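# Seat a rubber seal fully into a lid's groove

## Task

Push the rubber seal down into the lid's groove so that it sits in the groove along its entire loop.

## Robot and tools

Robot: two Franka FR3 seven-joint arms, left_arm and right_arm, each carrying a Robotiq 140 mm two-finger gripper with a wrist camera. The fingers can fold at a hinge. A part held near the fingertips is squeezed at the force you ask for. Held nearer the palm, the fingers may wrap it and squeeze harder, or hold it loosely. Pressing fingertips straight into a surface folds them easily unless the gripper is fully shut, so a downward press on the seal works best with closed fingers. The arm bases are at about (+0.045, +0.312, 0) m for left_arm and (+0.014, -0.435, 0) m for right_arm.

Frame: all positions, orientations and offsets use the scene frame. Its origin is on the table surface, halfway between the two nominal bases. +x points out over the table, +y toward the left_arm side, +z up. Image left and right do not match arm names. end_effector_position is the point between the closed pads. The fingertips extend about 33 mm past it when the gap is 40 mm or less, and about 9 mm past it when fully open. The gripper's +z is the finger direction and its y axis is the closing direction. Printed poses can be off by a few centimetres.

Row layout, shared by execute_actions and move: 18 numbers, each from -1 to 1. The first 9 are for left_arm: dx, dy, dz, rx, ry, rz, gripper position, force_limit, speed. The last 9 are the same for right_arm. Both arms are always included. dx, dy, dz, rx, ry, rz are offsets, not poses. They are measured from the arm's Hand target as it stood when the action or move began, along scene axes. 1.0 equals 0.6 m of translation or 180 degrees of rotation, and rx, ry, rz together form one rotation vector about the Hand target's position. All zeros means hold or re-request the current Hand target. Repeating an offset moves the arm further. Each control step, the command is clipped to within 70 mm and 16 degrees of the measured pose.

execute_actions(actions, cameras): actions is a list of actions. Each action is a list of up to 15 rows, one per 1/30 s step, so one action is 0.5 s. A short action repeats its last row. Every row in an action is counted from the same start pose, not the previous row. Images are returned only when actions is empty or cameras names them (for example ["all"]).

move(target, speed, blend, blocking, cameras): target is one 18-number row or a list of up to 15 rows. Every row is an offset from the Hand targets at the start of the call, not from the previous row. The gripper travels in a straight line. speed is in m/s, from 0.002 to 2, default 0.25, given as one number or one per target. blend is a corner radius in m, 0 meaning a stop at each target. Moves last 0.5 to 10 s. There is no collision avoidance, and faster moves overshoot and hit harder. The result adds a move: line such as done, off_target, moving, held or fault. limits=paced means clipping happened and limits=held means steps were withheld. blocking=false returns after about 0.5 s while the move keeps running.

wait(seconds 0 to 10) lets time pass. stop brakes a running move. zoom_image(camera, region=[x0, y0, x1, y1] in pixels, at most 504 by 504) enlarges part of the latest image. clear_fault(arm) clears a reported torque or force fault. read_manual gives licence text. finished_scene(scene) ends the scene for good, so call it only when the seal is fully seated.

Cameras: cam_head_left, cam_head_right, cam_low, cam_left_wrist, cam_right_wrist, each 672x504. cam_high also appears as a zoom option.

Gripper numbers: position +1 is open (140 mm), about -0.8 is where the pads touch, and -1 closes until blocked. force_limit ranges from about 14 N at -1 to 40 N at 0 and 58 N at +1 for slow closes. speed ranges from about 30 mm/s at -1 to 140 mm/s at 0 and 250 mm/s at +1, and faster closes grip much harder. force_limit and speed start at +1. To keep a gripper unchanged, resend the same three numbers, because a 0 is a real command. object_status: 0 moving, 1 blocked while opening, 2 blocked while closing (a grip), 3 reached the target or pads met. position_measured is in counts: 3 is open, 75 is about 100 mm, 139 is 60 mm, 200 is 20 mm, 230 is pads touching.

Results: Hand target is the last commanded, clipped pose and is the base for later offsets. The gripper may rest short of it, so send the missing offset. Joint torques, External joint torques and Flange force (along the gripper's own axes) indicate contact but carry error. Joint velocities reading within noise means the arm is still.

Things to avoid: A contact force of 85 N, or joint contact torque of 85 N m (11 N m for the three wrist joints), stops the arm until clear_fault is called. Exceeding joint ranges or speeds also stops it. Press the seal gently and in steps, then back the target off above the gripper so the push ends. Keep the two grippers apart, because contact between the arms can fail the scene. Do not drop parts, let anything leave the table, or strike the table or fixed objects hard. Avoid long stretched-out holds, which heat motors and can trigger a 30 to 60 s brake. Large wrist turns can swing the elbow. Loose objects may occasionally be nudged by outside pushes.

Each tool is called by a JSON object that holds its "name" and its "arguments".

## Session

{"name": "execute_actions", "arguments": {"actions": []}}

Scene clock: 0.00 s.
left_arm: end_effector_position=(+0.3292, +0.6728, +0.2565) position_measured=3 object_status=3 end_effector_quat_wxyz=(+0.585, +0.301, +0.713, +0.243) | right_arm: end_effector_position=(+0.4564, -0.2559, +0.1267) position_measured=3 object_status=3 end_effector_quat_wxyz=(-0.254, +0.924, -0.247, -0.147)
Joint positions: left_arm=[1.473 -0.181 0.165 -2.714 -1.403 1.733 -1.393] | right_arm=[0.216 0.026 -0.097 -2.37 0.716 2.137 -1.447]
Joint velocities: within noise
Joint torques (N m): no reading
External joint torques (N m): no reading
Flange force (N): no reading
Hand target: left_arm +0.3292, +0.6728, +0.2565; +0.585, +0.301, +0.713, +0.243 | right_arm +0.4564, -0.2559, +0.1267; -0.254, +0.924, -0.247, -0.147
Tool commands: left_gripper/position=+1.0 left_gripper/force_limit=+1.0 left_gripper/speed=+1.0 right_gripper/position=+1.0 right_gripper/force_limit=+1.0 right_gripper/speed=+1.0

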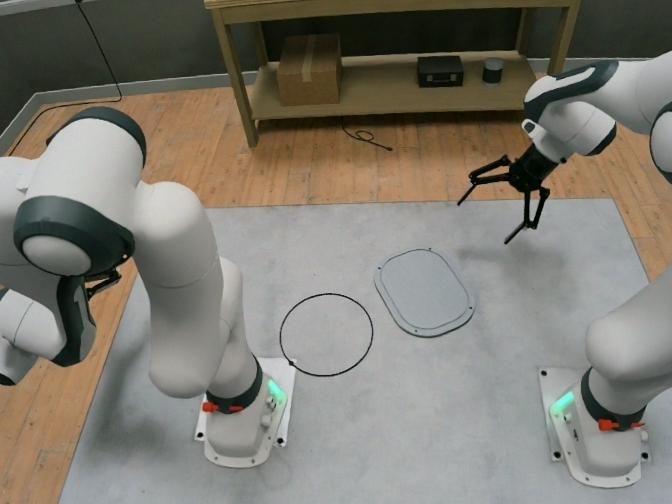

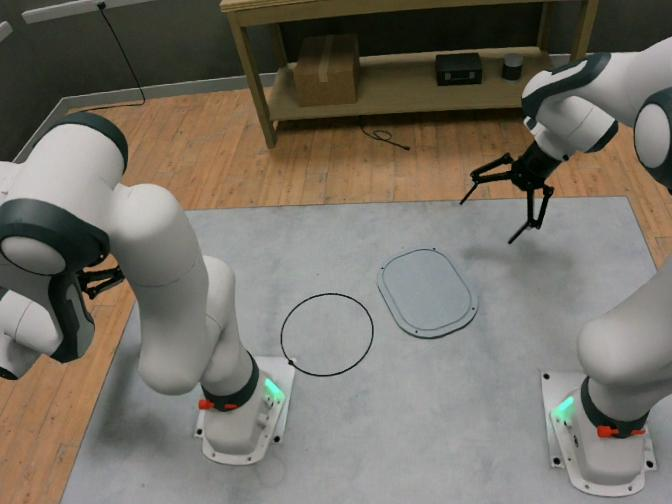

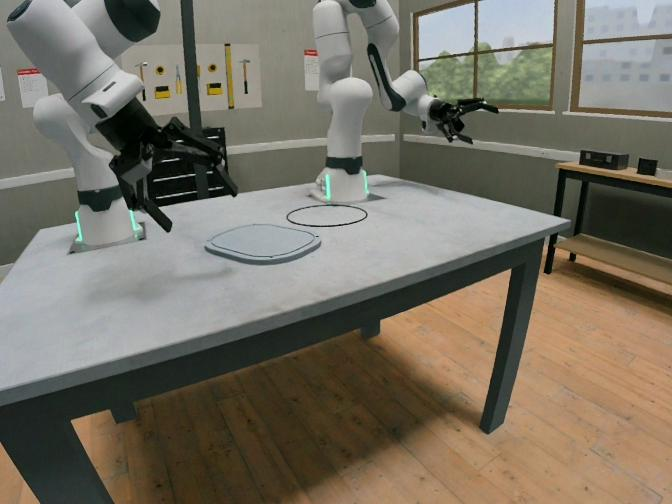

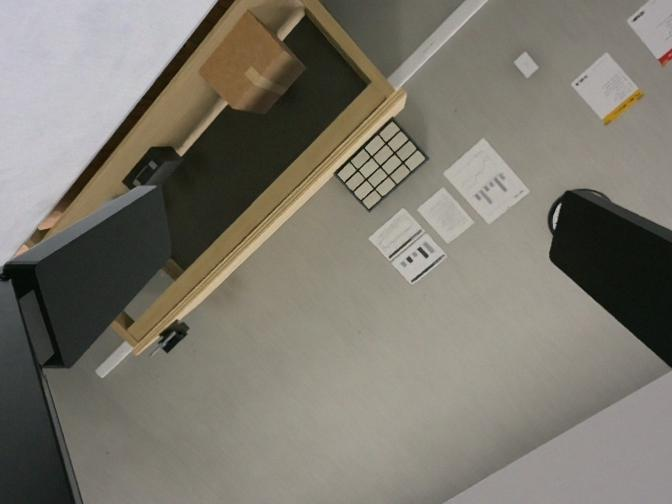

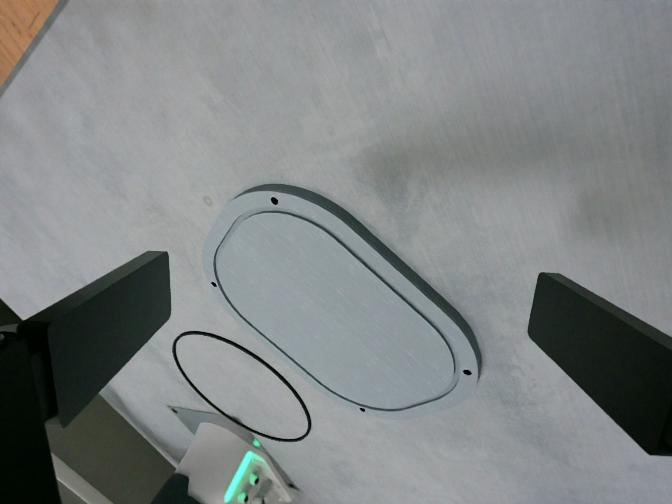

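{"name": "zoom_image", "arguments": {"camera": "cam_head_left", "region": [260, 230, 500, 400]}}

{"name": "zoom_image", "arguments": {"camera": "cam_right_wrist", "region": [160, 170, 500, 450]}}

{"name": "zoom_image", "arguments": {"camera": "cam_low", "region": [190, 190, 390, 280]}}

Scaled by 2.100 from the camera's 672x504 image, which has a finer 960x720 frame.

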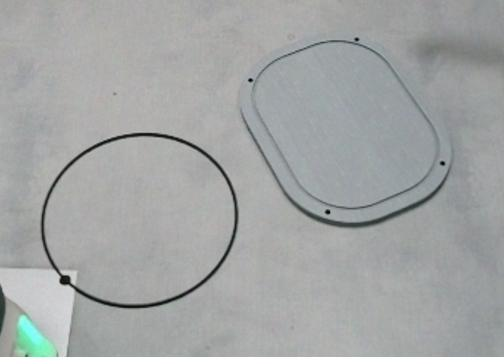

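Scaled by 1.482 from the camera's 672x504 image, which has a finer 960x720 frame.

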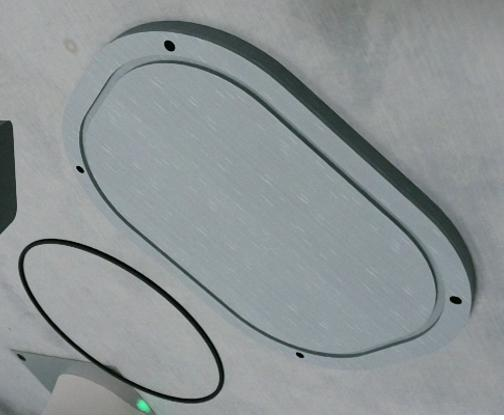

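Scaled by 2.520 from the camera's 672x504 image, which has a finer 960x720 frame.

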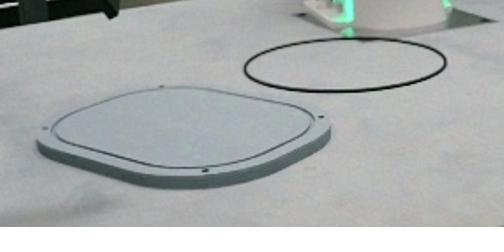

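{"name": "move", "arguments": {"target": [0.085,-0.8,0.13,0.494,0.205,-0.602,1,1,1, 0.073,0.24,0.37,-0.166,-0.096,0.161,1,1,1], "speed": 0.4, "cameras": ["all"]}}

Scene clock: 23.30 s.
left_arm: end_effector_position=(+0.3815, +0.1916, +0.3349) position_measured=3 object_status=3 end_effector_quat_wxyz=(+0.002, +1.000, -0.002, +0.004) | right_arm: end_effector_position=(+0.5007, -0.1113, +0.3497) position_measured=3 object_status=3 end_effector_quat_wxyz=(-0.003, +1.000, +0.001, +0.001)
Joint positions: left_arm=[0.881 -1.055 -0.756 -2.329 -0.65 1.456 -1.237] | right_arm=[0.439 0.068 0.196 -1.652 -0.01 1.724 -0.98]
Joint velocities: left_arm=[0.001 0 0 0.001 0.001 -0.003 -0.002] | right_arm=[0 0 0.001 0.002 -0.002 -0.004 0.006]
Joint torques (N m): left_arm=[0.1 7.98 17.1 19.58 1.15 2.18 -0.1] | right_arm=[-0.04 -34.42 1.16 26.18 0.44 2.46 0.08]
External joint torques (N m): left_arm=[0.04 -0.56 0.22 1.1 0.32 -0.49 -0.1] | right_arm=[0.04 -0.03 0.74 1.24 -0.38 -0.22 0.08]
Flange force (N): left_arm=[-0.2 1.1 -3.9] | right_arm=[4.3 -3.8 -4.1]
Hand target: left_arm +0.3802, +0.1928, +0.3345; +0.000, +1.000, +0.000, +0.000 | right_arm +0.5002, -0.1119, +0.3487; +0.000, +1.000, +0.000, +0.000
Off the commanded pose: left_arm 0.002 m, 0 deg | right_arm 0.001 m, 0 deg.
move: done

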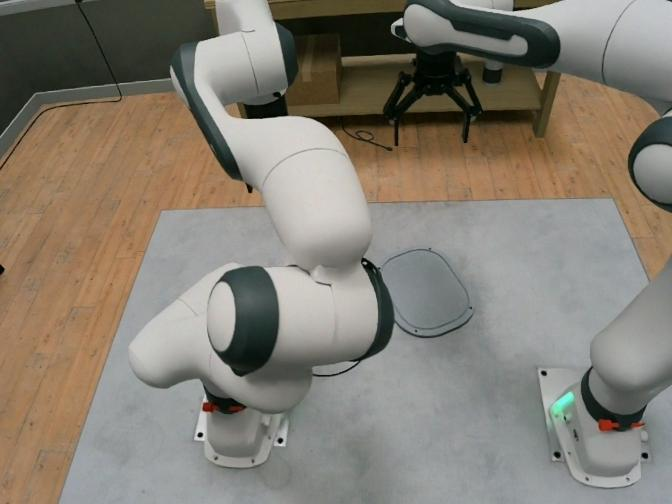

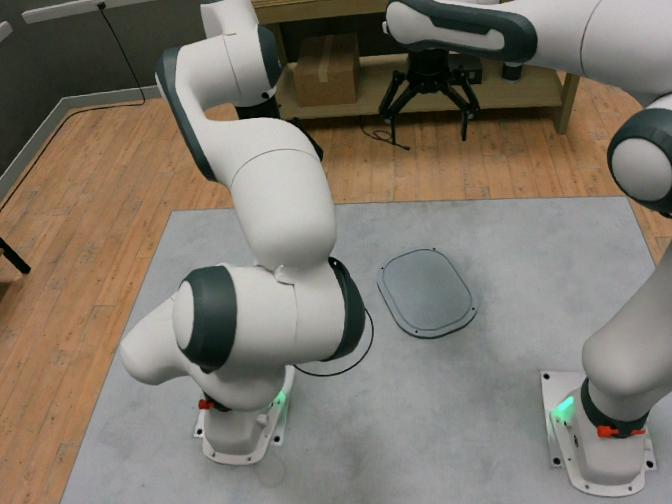

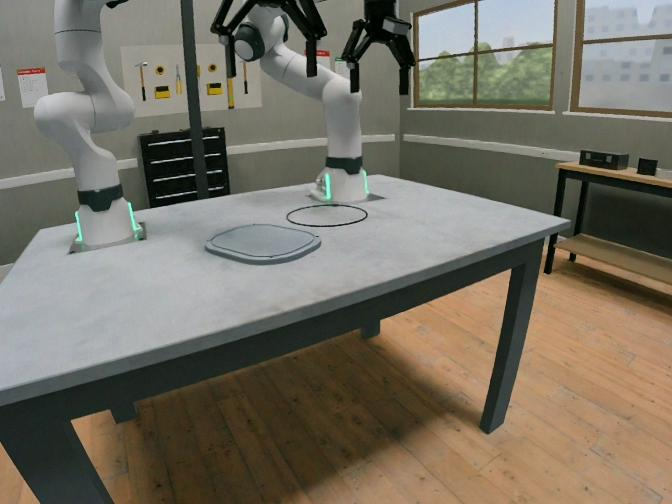

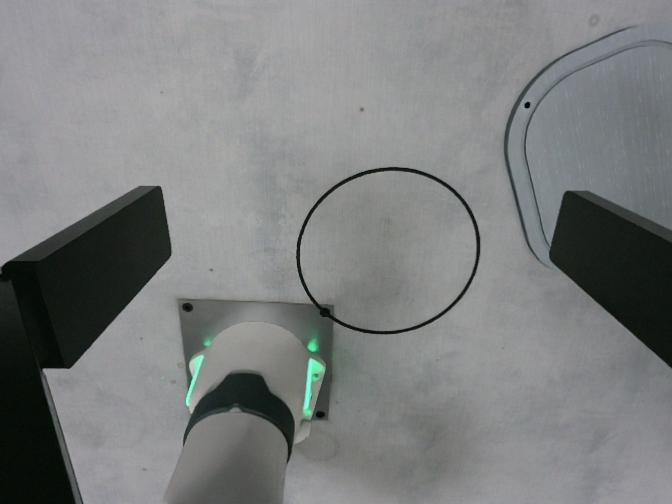

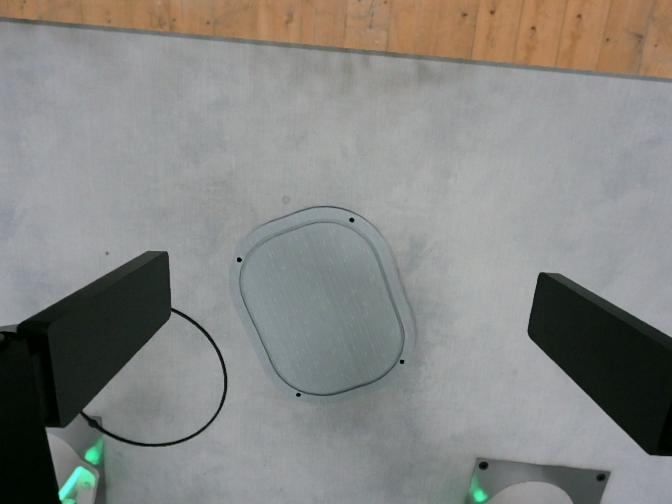

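{"name": "move", "arguments": {"target": [-0.305,-0.087,-0.424,0,0,0,-1,-1,0, -0.55,0.137,-0.448,0,0,0,-1,-1,0], "speed": 0.2, "cameras": ["all"]}}

Scene clock: 61.20 s.
left_arm: end_effector_position=(+0.2224, +0.1531, +0.1159) position_measured=233 object_status=3 end_effector_quat_wxyz=(-0.009, +1.000, -0.025, -0.004) | right_arm: end_effector_position=(+0.1863, -0.0337, +0.0941) position_measured=233 object_status=3 end_effector_quat_wxyz=(+0.000, +1.000, +0.001, -0.001)
Joint positions: left_arm=[0.259 -1.608 -1.091 -3.005 -1.079 1.466 -1.405] | right_arm=[0.644 -0.151 0.572 -2.58 0.13 2.449 -0.505]
Joint velocities: left_arm=[within noise] | right_arm=[0 -0.002 0 0 0 0 0.006]
Joint torques (N m): left_arm=[0.11 11.19 15.15 11.13 1.26 2.41 0.16] | right_arm=[-0.52 -18.65 -1.33 21.88 0.14 2.72 0.1]
External joint torques (N m): left_arm=[0.1 -0.57 1.15 0.76 0.33 -0.23 0.16] | right_arm=[-0.43 0.69 1.05 0.88 -0.37 0.08 0.1]
Flange force (N): left_arm=[-1.2 -1.5 -7.5] | right_arm=[2.0 -6.9 2.8]
Hand target: left_arm +0.2225, +0.1541, +0.1163; -0.011, +1.000, -0.028, -0.004 (not the last commanded pose) | right_arm +0.1868, -0.0338, +0.0934; +0.000, +1.000, +0.000, +0.000 (not the last commanded pose)
Off the commanded pose: left_arm 0.046 m, 3 deg | right_arm 0.022 m, 0 deg.
move: held (left_arm; a check stopped the path), off_target (right_arm; braked when a check withheld steps of left_arm); limits=held
pose unreachable (left arm): on one or more control steps of this call, first in action 0 (counted from 0), this arm could not follow its commanded pose, so it was not sent that pose on those steps. It may still have moved: this result reports where it is.
cause: moving toward the commanded pose would bring two parts of the arm too close to each other (joints 2 (shoulder) to 5 (forearm roll) lie between them).

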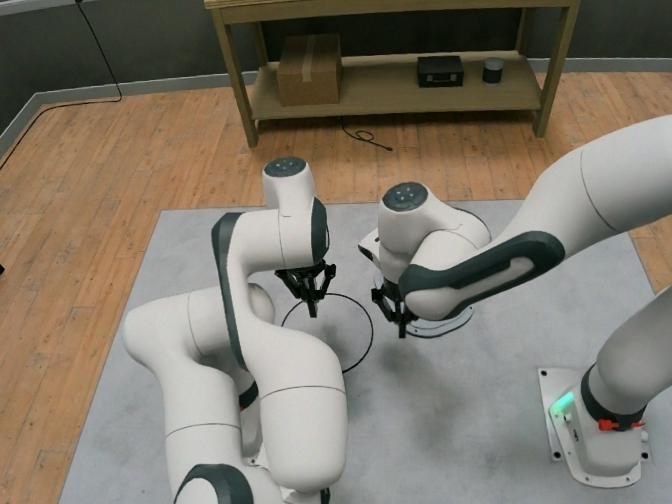

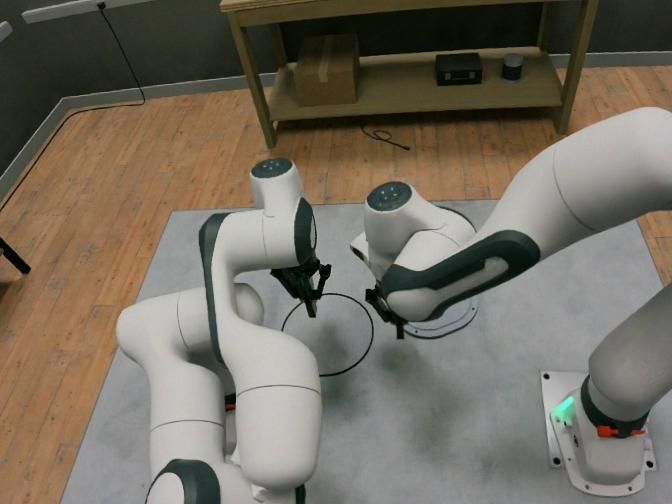

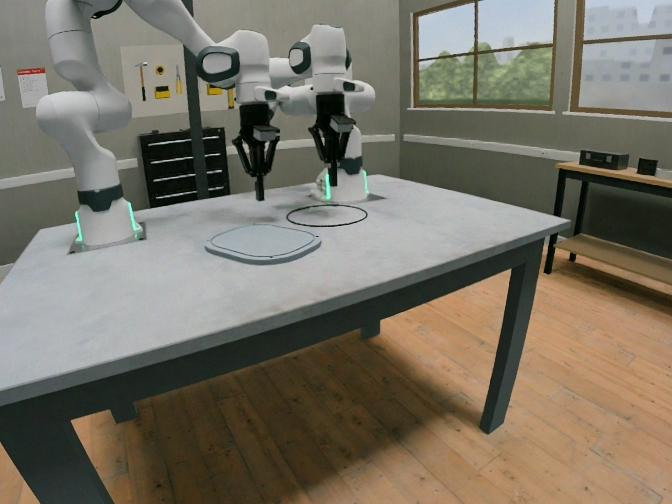

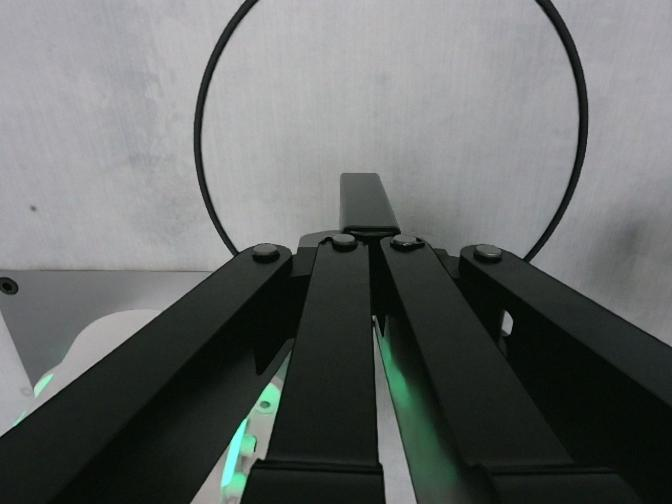

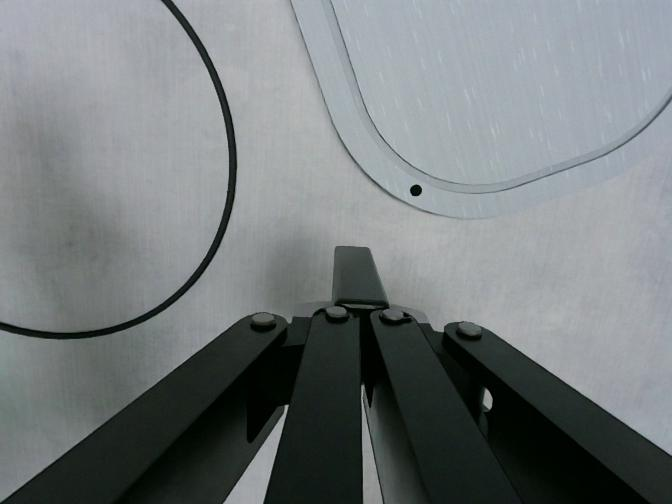

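{"name": "move", "arguments": {"target": [0.217,0.167,0.25,0.007,-0.0,0.01,-1,-1,0, 0,0,-0.09,0,0,0,-1,-1,0], "speed": 0.15}}

{"name": "move", "arguments": {"target": [0,0,0,0,0,0,-1,-1,0, 0,0,-0.0133,0,0,0,-1,-1,0], "speed": 0.02, "cameras": ["cam_right_wrist","cam_low"]}}

Scene clock: 73.87 s.
left_arm: end_effector_position=(+0.3519, +0.2527, +0.2655) position_measured=233 object_status=3 end_effector_quat_wxyz=(-0.020, +1.000, -0.008, -0.006) | right_arm: end_effector_position=(+0.1859, -0.0335, +0.0401) position_measured=233 object_status=3 end_effector_quat_wxyz=(+0.000, +1.000, +0.002, +0.000)
Joint positions: left_arm=[0.872 -1.162 -0.767 -2.578 -0.65 1.563 -1.087] | right_arm=[0.625 0.006 0.582 -2.607 -0.006 2.613 -0.405]
Joint velocities: left_arm=[0.001 -0.001 0.002 -0.001 0 0 0.005] | right_arm=[0.001 0.001 -0.002 0 0 0 0.005]
Joint torques (N m): left_arm=[-0.29 8.18 16.62 19.55 1.27 2.61 0.22] | right_arm=[-0.23 -21.42 0.27 19.55 0.04 2.73 0.01]
External joint torques (N m): left_arm=[-0.31 -0.1 1.08 0.98 0.34 -0.07 0.22] | right_arm=[-0.27 0.5 0.14 0.82 -0.35 0.09 0.01]
Flange force (N): left_arm=[-1.3 -1.0 -4.3] | right_arm=[2.2 -4.7 2.9]
Hand target: left_arm +0.3527, +0.2543, +0.2663; -0.022, +1.000, -0.012, -0.005 | right_arm +0.1868, -0.0338, +0.0394; +0.000, +1.000, +0.000, +0.000
Off the commanded pose: left_arm 0.002 m, 0 deg | right_arm 0.001 m, 0 deg.
move: done

Scene clock: 74.93 s.
left_arm: end_effector_position=(+0.3519, +0.2527, +0.2656) position_measured=233 object_status=3 end_effector_quat_wxyz=(-0.020, +1.000, -0.009, -0.006) | right_arm: end_effector_position=(+0.1862, -0.0334, +0.0323) position_measured=233 object_status=3 end_effector_quat_wxyz=(+0.000, +1.000, +0.002, +0.000)
Joint positions: left_arm=[0.872 -1.162 -0.767 -2.578 -0.65 1.563 -1.084] | right_arm=[0.625 0.032 0.577 -2.608 -0.036 2.636 -0.384]
Joint velocities: left_arm=[within noise] | right_arm=[0 0 0.002 -0.001 -0.001 0.001 0.007]
Joint torques (N m): left_arm=[-0.11 7.57 16.34 19.57 1.08 2.47 0.16] | right_arm=[-0.12 -21.95 0.63 18.95 0.03 2.74 0.06]
External joint torques (N m): left_arm=[-0.06 -0.68 0.89 0.99 0.15 -0.2 0.16] | right_arm=[-0.23 0.52 0.03 0.56 -0.34 0.1 0.06]
Flange force (N): left_arm=[-2.1 -0.2 -3.9] | right_arm=[1.8 -4.0 3.4]
Hand target: left_arm +0.3527, +0.2543, +0.2663; -0.022, +1.000, -0.012, -0.005 | right_arm +0.1868, -0.0338, +0.0314; +0.000, +1.000, +0.000, +0.000
Off the commanded pose: left_arm 0.002 m, 0 deg | right_arm 0.001 m, 0 deg.
move: done
Images, in order (width x height): cam_low 672x504, cam_right_wrist 672x504.

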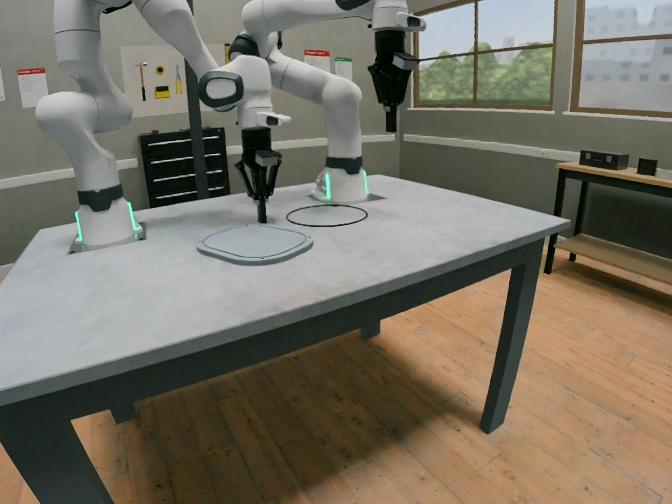

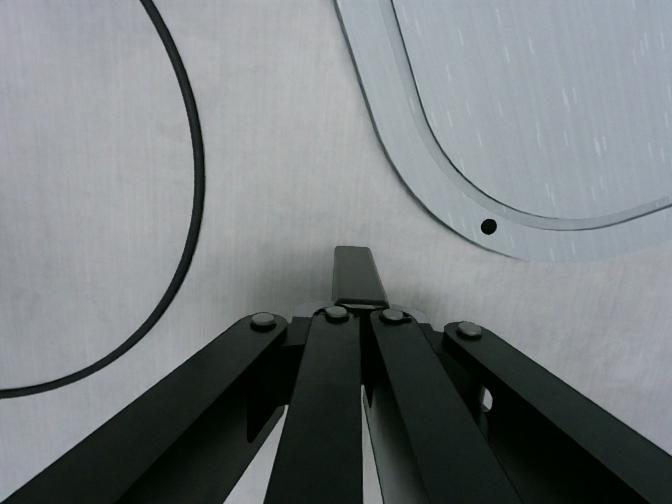

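{"name": "move", "arguments": {"target": [0,0,0,0,0,0,-1,-1,0, 0,0,-0.01,0,0,0,-1,-1,0], "speed": 0.015}}

{"name": "move", "arguments": {"target": [0,0,0,0,0,0,-1,-1,0, 0,0,-0.01,0,0,0,-1,-1,0], "speed": 0.015, "cameras": ["cam_right_wrist","cam_low","cam_head_left"]}}

Scene clock: 83.90 s.
left_arm: end_effector_position=(+0.3519, +0.2527, +0.2656) position_measured=233 object_status=3 end_effector_quat_wxyz=(-0.020, +1.000, -0.010, -0.006) | right_arm: end_effector_position=(+0.1860, -0.0332, +0.0311) position_measured=233 object_status=3 end_effector_quat_wxyz=(+0.001, +1.000, +0.004, +0.003)
Joint positions: left_arm=[0.872 -1.162 -0.767 -2.578 -0.65 1.563 -1.084] | right_arm=[0.628 0.037 0.576 -2.608 -0.055 2.638 -0.369]
Joint velocities: left_arm=[within noise] | right_arm=[-0.001 0 0.001 0 0 -0.001 0.004]
Joint torques (N m): left_arm=[-0.01 7.48 16.28 19.59 1.06 2.47 0.19] | right_arm=[-2.49 -12.17 -1.93 17.07 -0.68 5.59 0.03]
External joint torques (N m): left_arm=[-0.08 -0.8 0.74 1.02 0.12 -0.23 0.2] | right_arm=[-2.49 10.33 -2.49 -1.14 -1.06 2.97 0.03]
Flange force (N): left_arm=[-2.1 0.1 -3.7] | right_arm=[15.4 -23.1 48.3]
Hand target: left_arm +0.3527, +0.2543, +0.2663; -0.022, +1.000, -0.012, -0.005 | right_arm +0.1868, -0.0338, +0.0254; +0.000, +1.000, +0.000, +0.000
Off the commanded pose: left_arm 0.002 m, 0 deg | right_arm 0.006 m, 1 deg.
move: off_target (right_arm)

Scene clock: 84.57 s.
left_arm: end_effector_position=(+0.3519, +0.2527, +0.2656) position_measured=233 object_status=3 end_effector_quat_wxyz=(-0.020, +1.000, -0.010, -0.006) | right_arm: end_effector_position=(+0.1859, -0.0328, +0.0315) position_measured=233 object_status=3 end_effector_quat_wxyz=(+0.003, +1.000, +0.006, +0.005)
Joint positions: left_arm=[0.872 -1.162 -0.767 -2.578 -0.65 1.563 -1.084] | right_arm=[0.629 0.037 0.576 -2.606 -0.064 2.635 -0.363]
Joint torques (N m): left_arm=[-0.05 7.5 16.23 19.56 1.04 2.47 0.19] | right_arm=[-0.15 -22.72 1.14 19.11 0.4 2.52 -0.08]
External joint torques (N m): left_arm=[-0.1 -0.81 0.72 1.04 0.1 -0.21 0.2] | right_arm=[-0.11 -0.24 0.61 0.86 0.01 -0.1 -0.08]
External joint torques when the fault began: right_arm=[-3.45 15.63 -4.01 -3.1 -1.22 4.46 0.07]
Flange force (N): left_arm=[-2.1 0.2 -3.6] | right_arm=[0.4 -1.7 -1.8]
Flange force when the fault began (N): right_arm=[20.9 -30.0 71.7]
Hand target: left_arm +0.3527, +0.2543, +0.2663; -0.022, +1.000, -0.012, -0.005 | right_arm +0.1859, -0.0328, +0.0315; +0.003, +1.000, +0.006, +0.005 (not the last commanded pose)
Tool commands: left_gripper/position=-1.0 left_gripper/force_limit=-1.0 left_gripper/speed=+0.0 right_gripper/position=-1.0 right_gripper/force_limit=-1.0 right_gripper/speed=+0.003922
Off the commanded pose: left_arm 0.002 m, 0 deg | right_arm 0.012 m, 1 deg.
FORCE FAULT: contact force on the right arm reached its limit, and that arm stopped. The contact can be on any part of that arm, not only on its tool. That arm's remaining commands of this call were not run. That arm is still stopped at the end of this call. While its stop runs, that arm takes no new command, but execute_actions still moves its gripper.
CLEAR FAULT: the right arm stays stopped (Reflex) until you call clear_fault(arm="right_arm").
move: fault (right_arm)
Images, in order (width x height): cam_head_left 672x504, cam_low 672x504, cam_right_wrist 672x504.

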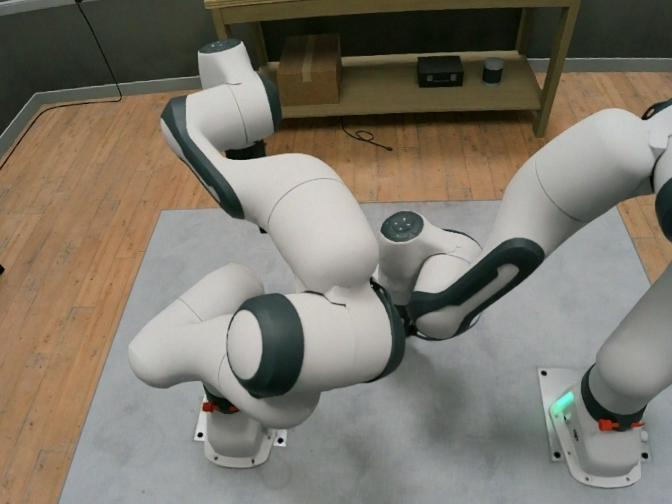

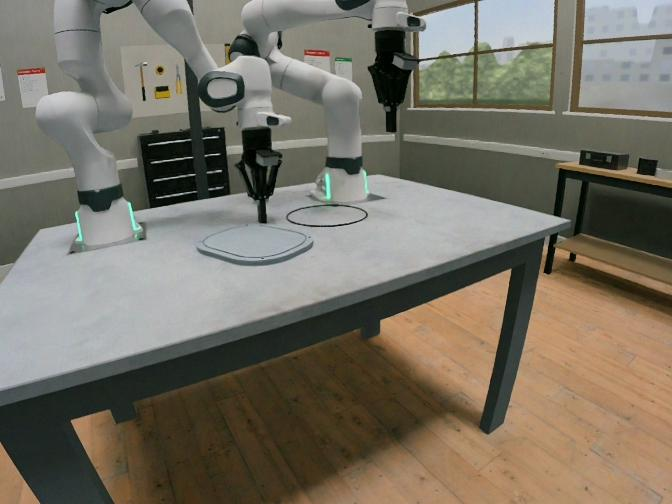

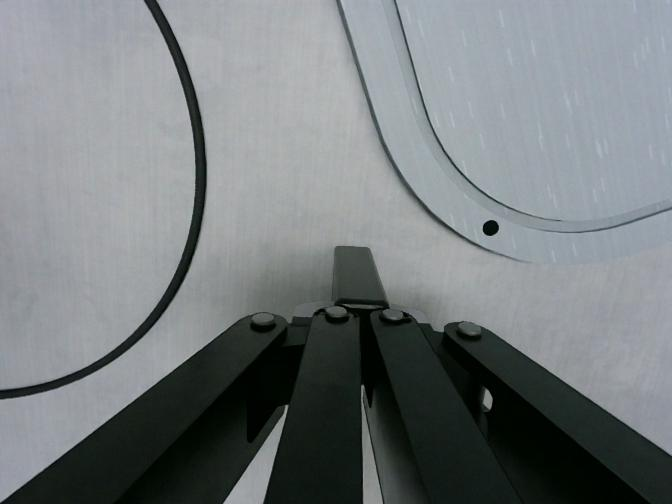

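{"name": "clear_fault", "arguments": {"arm": "right_arm"}}

{"name": "move", "arguments": {"target": [[0,0,0,0,0,0,-1,-1,0, 0.002,-0.001,0.06,-0.002,0.001,0,-0.33,-1,0],[0,0,0,0,0,0,-1,-1,0, 0.082,0.112,0.06,-0.002,0.003,0,-0.33,-1,0]], "speed": 0.12, "cameras": ["cam_right_wrist","cam_low"]}}

Scene clock: 92.47 s.
left_arm: end_effector_position=(+0.3519, +0.2527, +0.2656) position_measured=233 object_status=3 end_effector_quat_wxyz=(-0.020, +1.000, -0.010, -0.006) | right_arm: end_effector_position=(+0.1859, -0.0328, +0.0315) position_measured=233 object_status=3 end_effector_quat_wxyz=(+0.003, +1.000, +0.006, +0.005)
Joint positions: left_arm=[0.872 -1.162 -0.767 -2.578 -0.65 1.563 -1.084] | right_arm=[0.629 0.037 0.576 -2.606 -0.064 2.635 -0.363]
Joint torques (N m): left_arm=[-0.04 7.46 16.3 19.54 1.06 2.46 0.21] | right_arm=[-0.12 -22.71 1.13 19.08 0.36 2.54 -0.09]
External joint torques (N m): left_arm=[-0.03 -0.85 0.79 0.98 0.14 -0.21 0.21] | right_arm=[-0.11 -0.15 0.57 0.76 -0.02 -0.1 -0.09]
Flange force (N): left_arm=[-2.3 0.0 -3.7] | right_arm=[0.5 -1.7 -1.4]
Hand target: left_arm +0.3527, +0.2543, +0.2663; -0.022, +1.000, -0.012, -0.005 | right_arm +0.1859, -0.0328, +0.0315; +0.003, +1.000, +0.006, +0.005 (not the last commanded pose)
Tool commands: left_gripper/position=-1.0 left_gripper/force_limit=-1.0 left_gripper/speed=+0.0 right_gripper/position=-1.0 right_gripper/force_limit=-1.0 right_gripper/speed=+0.003922
Off the commanded pose: left_arm 0.002 m, 0 deg | right_arm 0.012 m, 1 deg.
FORCE FAULT, CONTINUED: the right arm's stop, for the force fault that an earlier result reported, is over. The call counts as one of the actions that you can send in this scene. That arm's target is now where it stood when the stop ended, not its last command. That arm accepts commands again.
CLEAR FAULT: your call cleared the right arm's force fault. If the contact force or a joint's load stays at its limit, that arm stops again.

Scene clock: 95.17 s.
left_arm: end_effector_position=(+0.3519, +0.2527, +0.2656) position_measured=233 object_status=3 end_effector_quat_wxyz=(-0.020, +1.000, -0.010, -0.006) | right_arm: end_effector_position=(+0.2353, +0.0352, +0.0683) position_measured=171 object_status=3 end_effector_quat_wxyz=(+0.004, +1.000, +0.007, +0.000)
Joint positions: left_arm=[0.872 -1.162 -0.767 -2.578 -0.65 1.563 -1.084] | right_arm=[0.637 0.172 0.534 -2.31 -0.142 2.447 -0.352]
Joint velocities: left_arm=[within noise] | right_arm=[-0.001 -0.001 0 0 -0.001 0 0.008]
Joint torques (N m): left_arm=[-0.05 7.51 16.28 19.57 1.05 2.46 0.14] | right_arm=[0.23 -29.3 3.05 22.03 0.13 2.29 0.01]
External joint torques (N m): left_arm=[-0.09 -0.82 0.75 1.04 0.12 -0.22 0.15] | right_arm=[0.12 0.06 0.15 1.43 -0.35 -0.31 0.01]
Flange force (N): left_arm=[-2.2 0.3 -3.7] | right_arm=[2.4 -5.8 -0.5]
Hand target: left_arm +0.3527, +0.2543, +0.2663; -0.022, +1.000, -0.012, -0.005 | right_arm +0.2351, +0.0344, +0.0675; +0.006, +1.000, +0.006, +0.000
Off the commanded pose: left_arm 0.002 m, 0 deg | right_arm 0.001 m, 0 deg.
move: done
Images, in order (width x height): cam_low 672x504, cam_right_wrist 672x504.

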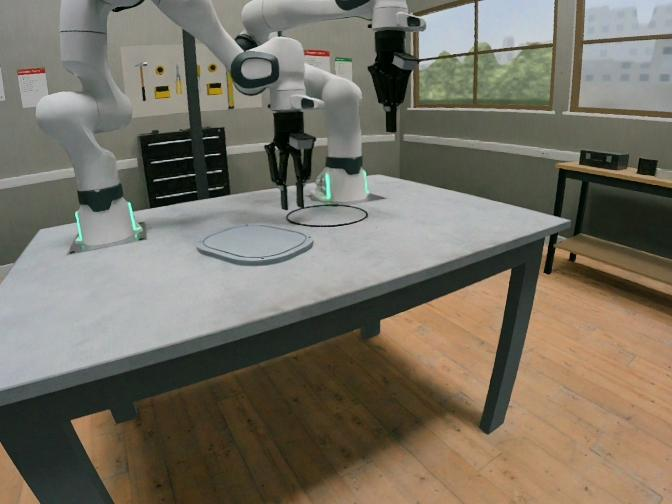

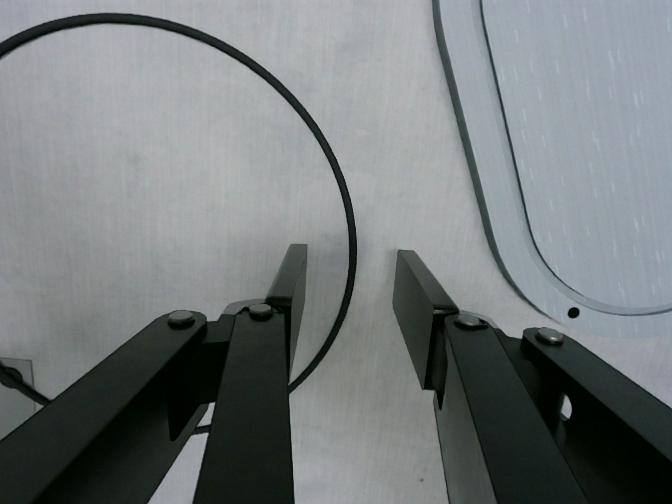

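{"name": "move", "arguments": {"target": [[0,0,0,0,0,0,-1,-1,0, 0,0,-0.055,-0.004,0,0,-0.33,-1,-1],[0,0,0,0,0,0,-1,-1,0, 0,0,-0.055,-0.004,0,0,-1,-1,-1],[0,0,0,0,0,0,-1,-1,0, 0,0,0.08,-0.004,0,0,-1,-1,-1]], "speed": 0.07, "cameras": ["all"]}}

Scene clock: 105.90 s.
left_arm: end_effector_position=(+0.3519, +0.2527, +0.2656) position_measured=233 object_status=3 end_effector_quat_wxyz=(-0.020, +1.000, -0.010, -0.006) | right_arm: end_effector_position=(+0.2352, +0.0350, +0.1149) position_measured=230 object_status=3 end_effector_quat_wxyz=(+0.012, +1.000, +0.005, +0.001)
Joint positions: left_arm=[0.872 -1.162 -0.767 -2.578 -0.65 1.563 -1.084] | right_arm=[0.637 0.082 0.544 -2.267 -0.075 2.317 -0.392]
Joint velocities: left_arm=[within noise] | right_arm=[0 -0.001 0 0 -0.001 -0.002 -0.007]
Joint torques (N m): left_arm=[-0.07 7.49 16.26 19.55 1.06 2.46 0.19] | right_arm=[-0.22 -28.9 1.94 23.21 0.9 2.29 -0.37]
External joint torques (N m): left_arm=[-0.12 -0.87 0.71 1.09 0.12 -0.21 0.2] | right_arm=[-0.25 -0.97 0.52 1.02 0.34 -0.28 -0.37]
Flange force (N): left_arm=[-2.2 0.3 -3.7] | right_arm=[0.3 0.9 -4.4]
Hand target: left_arm +0.3527, +0.2543, +0.2663; -0.022, +1.000, -0.012, -0.005 | right_arm +0.2351, +0.0344, +0.1155; +0.012, +1.000, +0.006, +0.000
Off the commanded pose: left_arm 0.002 m, 0 deg | right_arm 0.001 m, 0 deg.
move: done

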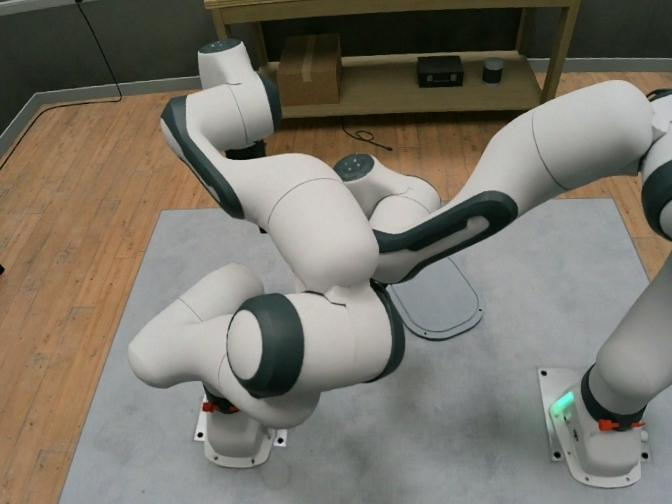

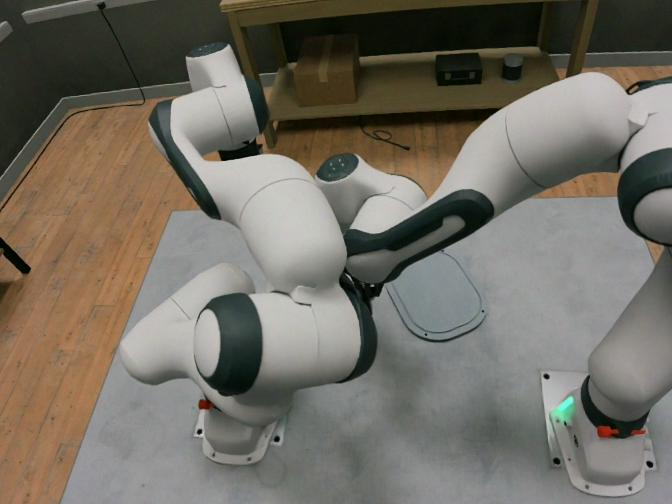

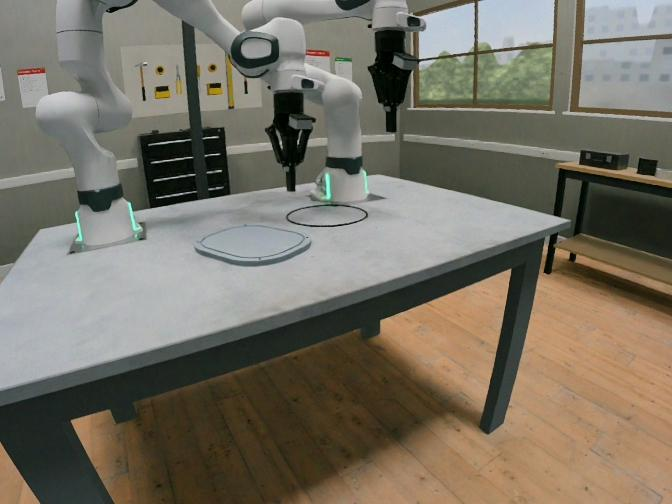

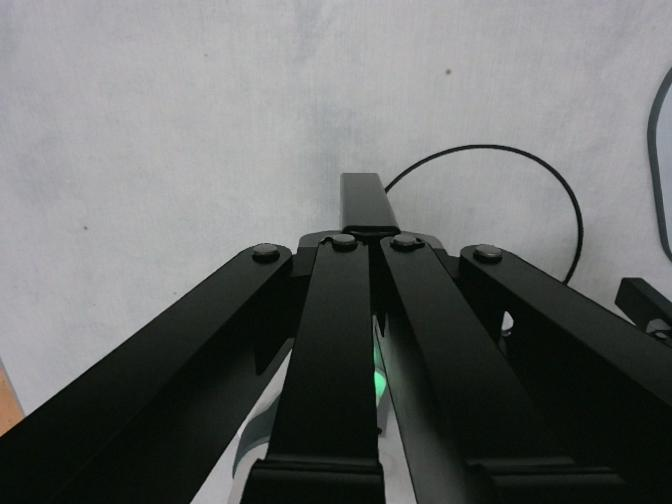

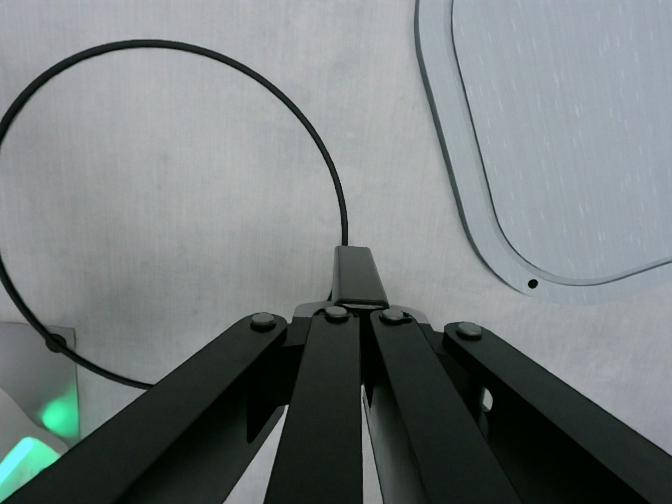

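{"name": "move", "arguments": {"target": [[0,0,0,0,0,0,-1,-1,0, 0,0.001,-0.08,0,0,0,-0.45,-1,-1],[0,0,0,0,0,0,-1,-1,0, 0,0.001,-0.1405,0,0,0,-0.45,-1,-1],[0,0,0,0,0,0,-1,-1,0, 0,0.001,-0.1405,0,0,0,-1,-1,-1]], "speed": 0.07, "cameras": ["cam_right_wrist"]}}

Scene clock: 114.77 s.
left_arm: end_effector_position=(+0.3519, +0.2527, +0.2656) position_measured=233 object_status=3 end_effector_quat_wxyz=(-0.020, +1.000, -0.010, -0.006) | right_arm: end_effector_position=(+0.2350, +0.0346, +0.0318) position_measured=225 object_status=0 end_effector_quat_wxyz=(+0.012, +1.000, +0.006, -0.001)
Joint positions: left_arm=[0.872 -1.162 -0.767 -2.578 -0.65 1.563 -1.084] | right_arm=[0.681 0.263 0.486 -2.302 -0.222 2.501 -0.291]
Joint torques (N m): left_arm=[-0.05 7.48 16.26 19.51 1.05 2.46 0.16] | right_arm=[0.29 -32.19 4.41 20.11 0.09 2.65 0.1]
External joint torques (N m): left_arm=[-0.1 -0.84 0.76 1 0.11 -0.21 0.17] | right_arm=[0.29 -0.35 0.44 0.71 -0.35 0.1 0.1]
Flange force (N): left_arm=[-2.3 0.2 -3.6] | right_arm=[0.1 -2.2 -0.1]
Hand target: left_arm +0.3527, +0.2543, +0.2663; -0.022, +1.000, -0.012, -0.005 | right_arm +0.2351, +0.0350, +0.0312; +0.012, +1.000, +0.006, +0.000
Off the commanded pose: left_arm 0.002 m, 0 deg | right_arm 0.001 m, 0 deg.
move: done
Images, in order (width x height): cam_right_wrist 672x504.

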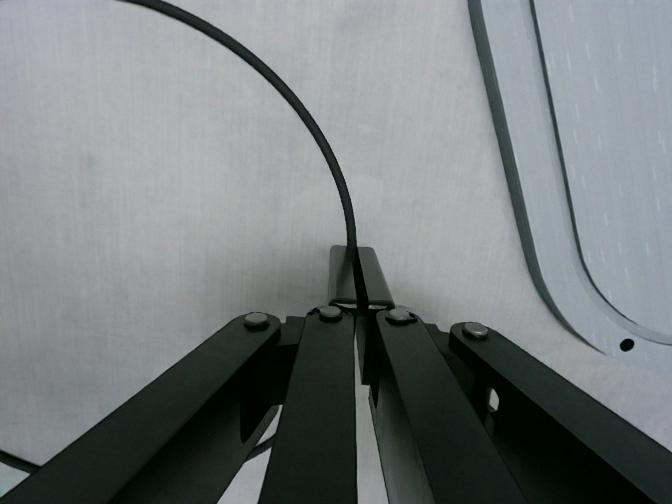

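{"name": "move", "arguments": {"target": [0,0,0,0,0,0,-1,-1,0, 0,0,0.1,0,0,0,-1,-1,-1], "speed": 0.08, "cameras": ["cam_low","cam_right_wrist","cam_left_wrist"]}}

Scene clock: 119.70 s.
left_arm: end_effector_position=(+0.3519, +0.2527, +0.2656) position_measured=233 object_status=3 end_effector_quat_wxyz=(-0.020, +1.000, -0.010, -0.006) | right_arm: end_effector_position=(+0.2355, +0.0355, +0.0906) position_measured=225 object_status=2 end_effector_quat_wxyz=(+0.011, +1.000, +0.005, +0.001)
Joint positions: left_arm=[0.872 -1.162 -0.767 -2.578 -0.65 1.563 -1.084] | right_arm=[0.649 0.133 0.53 -2.282 -0.114 2.374 -0.363]
Joint velocities: left_arm=[within noise] | right_arm=[-0.001 0.001 -0.002 0 0.001 -0.001 -0.005]
Joint torques (N m): left_arm=[-0.07 7.46 16.24 19.56 1.06 2.47 0.16] | right_arm=[-0.37 -30.14 3.12 22.45 0.87 2.36 -0.33]
External joint torques (N m): left_arm=[-0.07 -0.86 0.74 1.05 0.12 -0.2 0.16] | right_arm=[-0.33 -1.16 0.99 1.02 0.34 -0.2 -0.34]
Flange force (N): left_arm=[-2.2 0.2 -3.7] | right_arm=[-0.2 1.4 -5.0]
Hand target: left_arm +0.3527, +0.2543, +0.2663; -0.022, +1.000, -0.012, -0.005 | right_arm +0.2351, +0.0350, +0.0912; +0.012, +1.000, +0.006, +0.000
Off the commanded pose: left_arm 0.002 m, 0 deg | right_arm 0.001 m, 0 deg.
move: done
Images, in order (width x height): cam_low 672x504, cam_left_wrist 672x504, cam_right_wrist 672x504.

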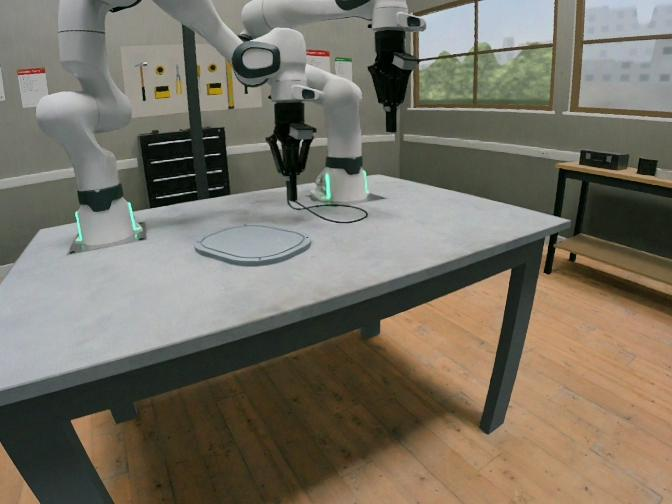

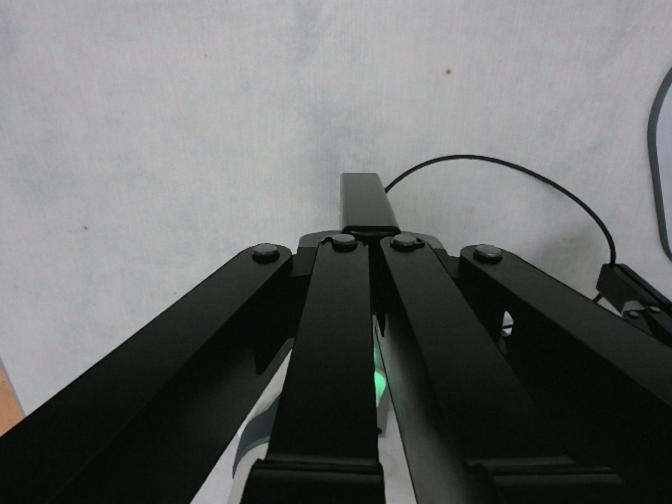

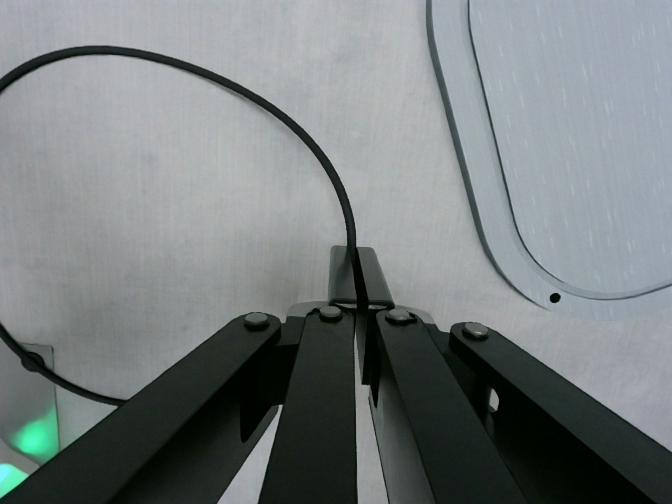

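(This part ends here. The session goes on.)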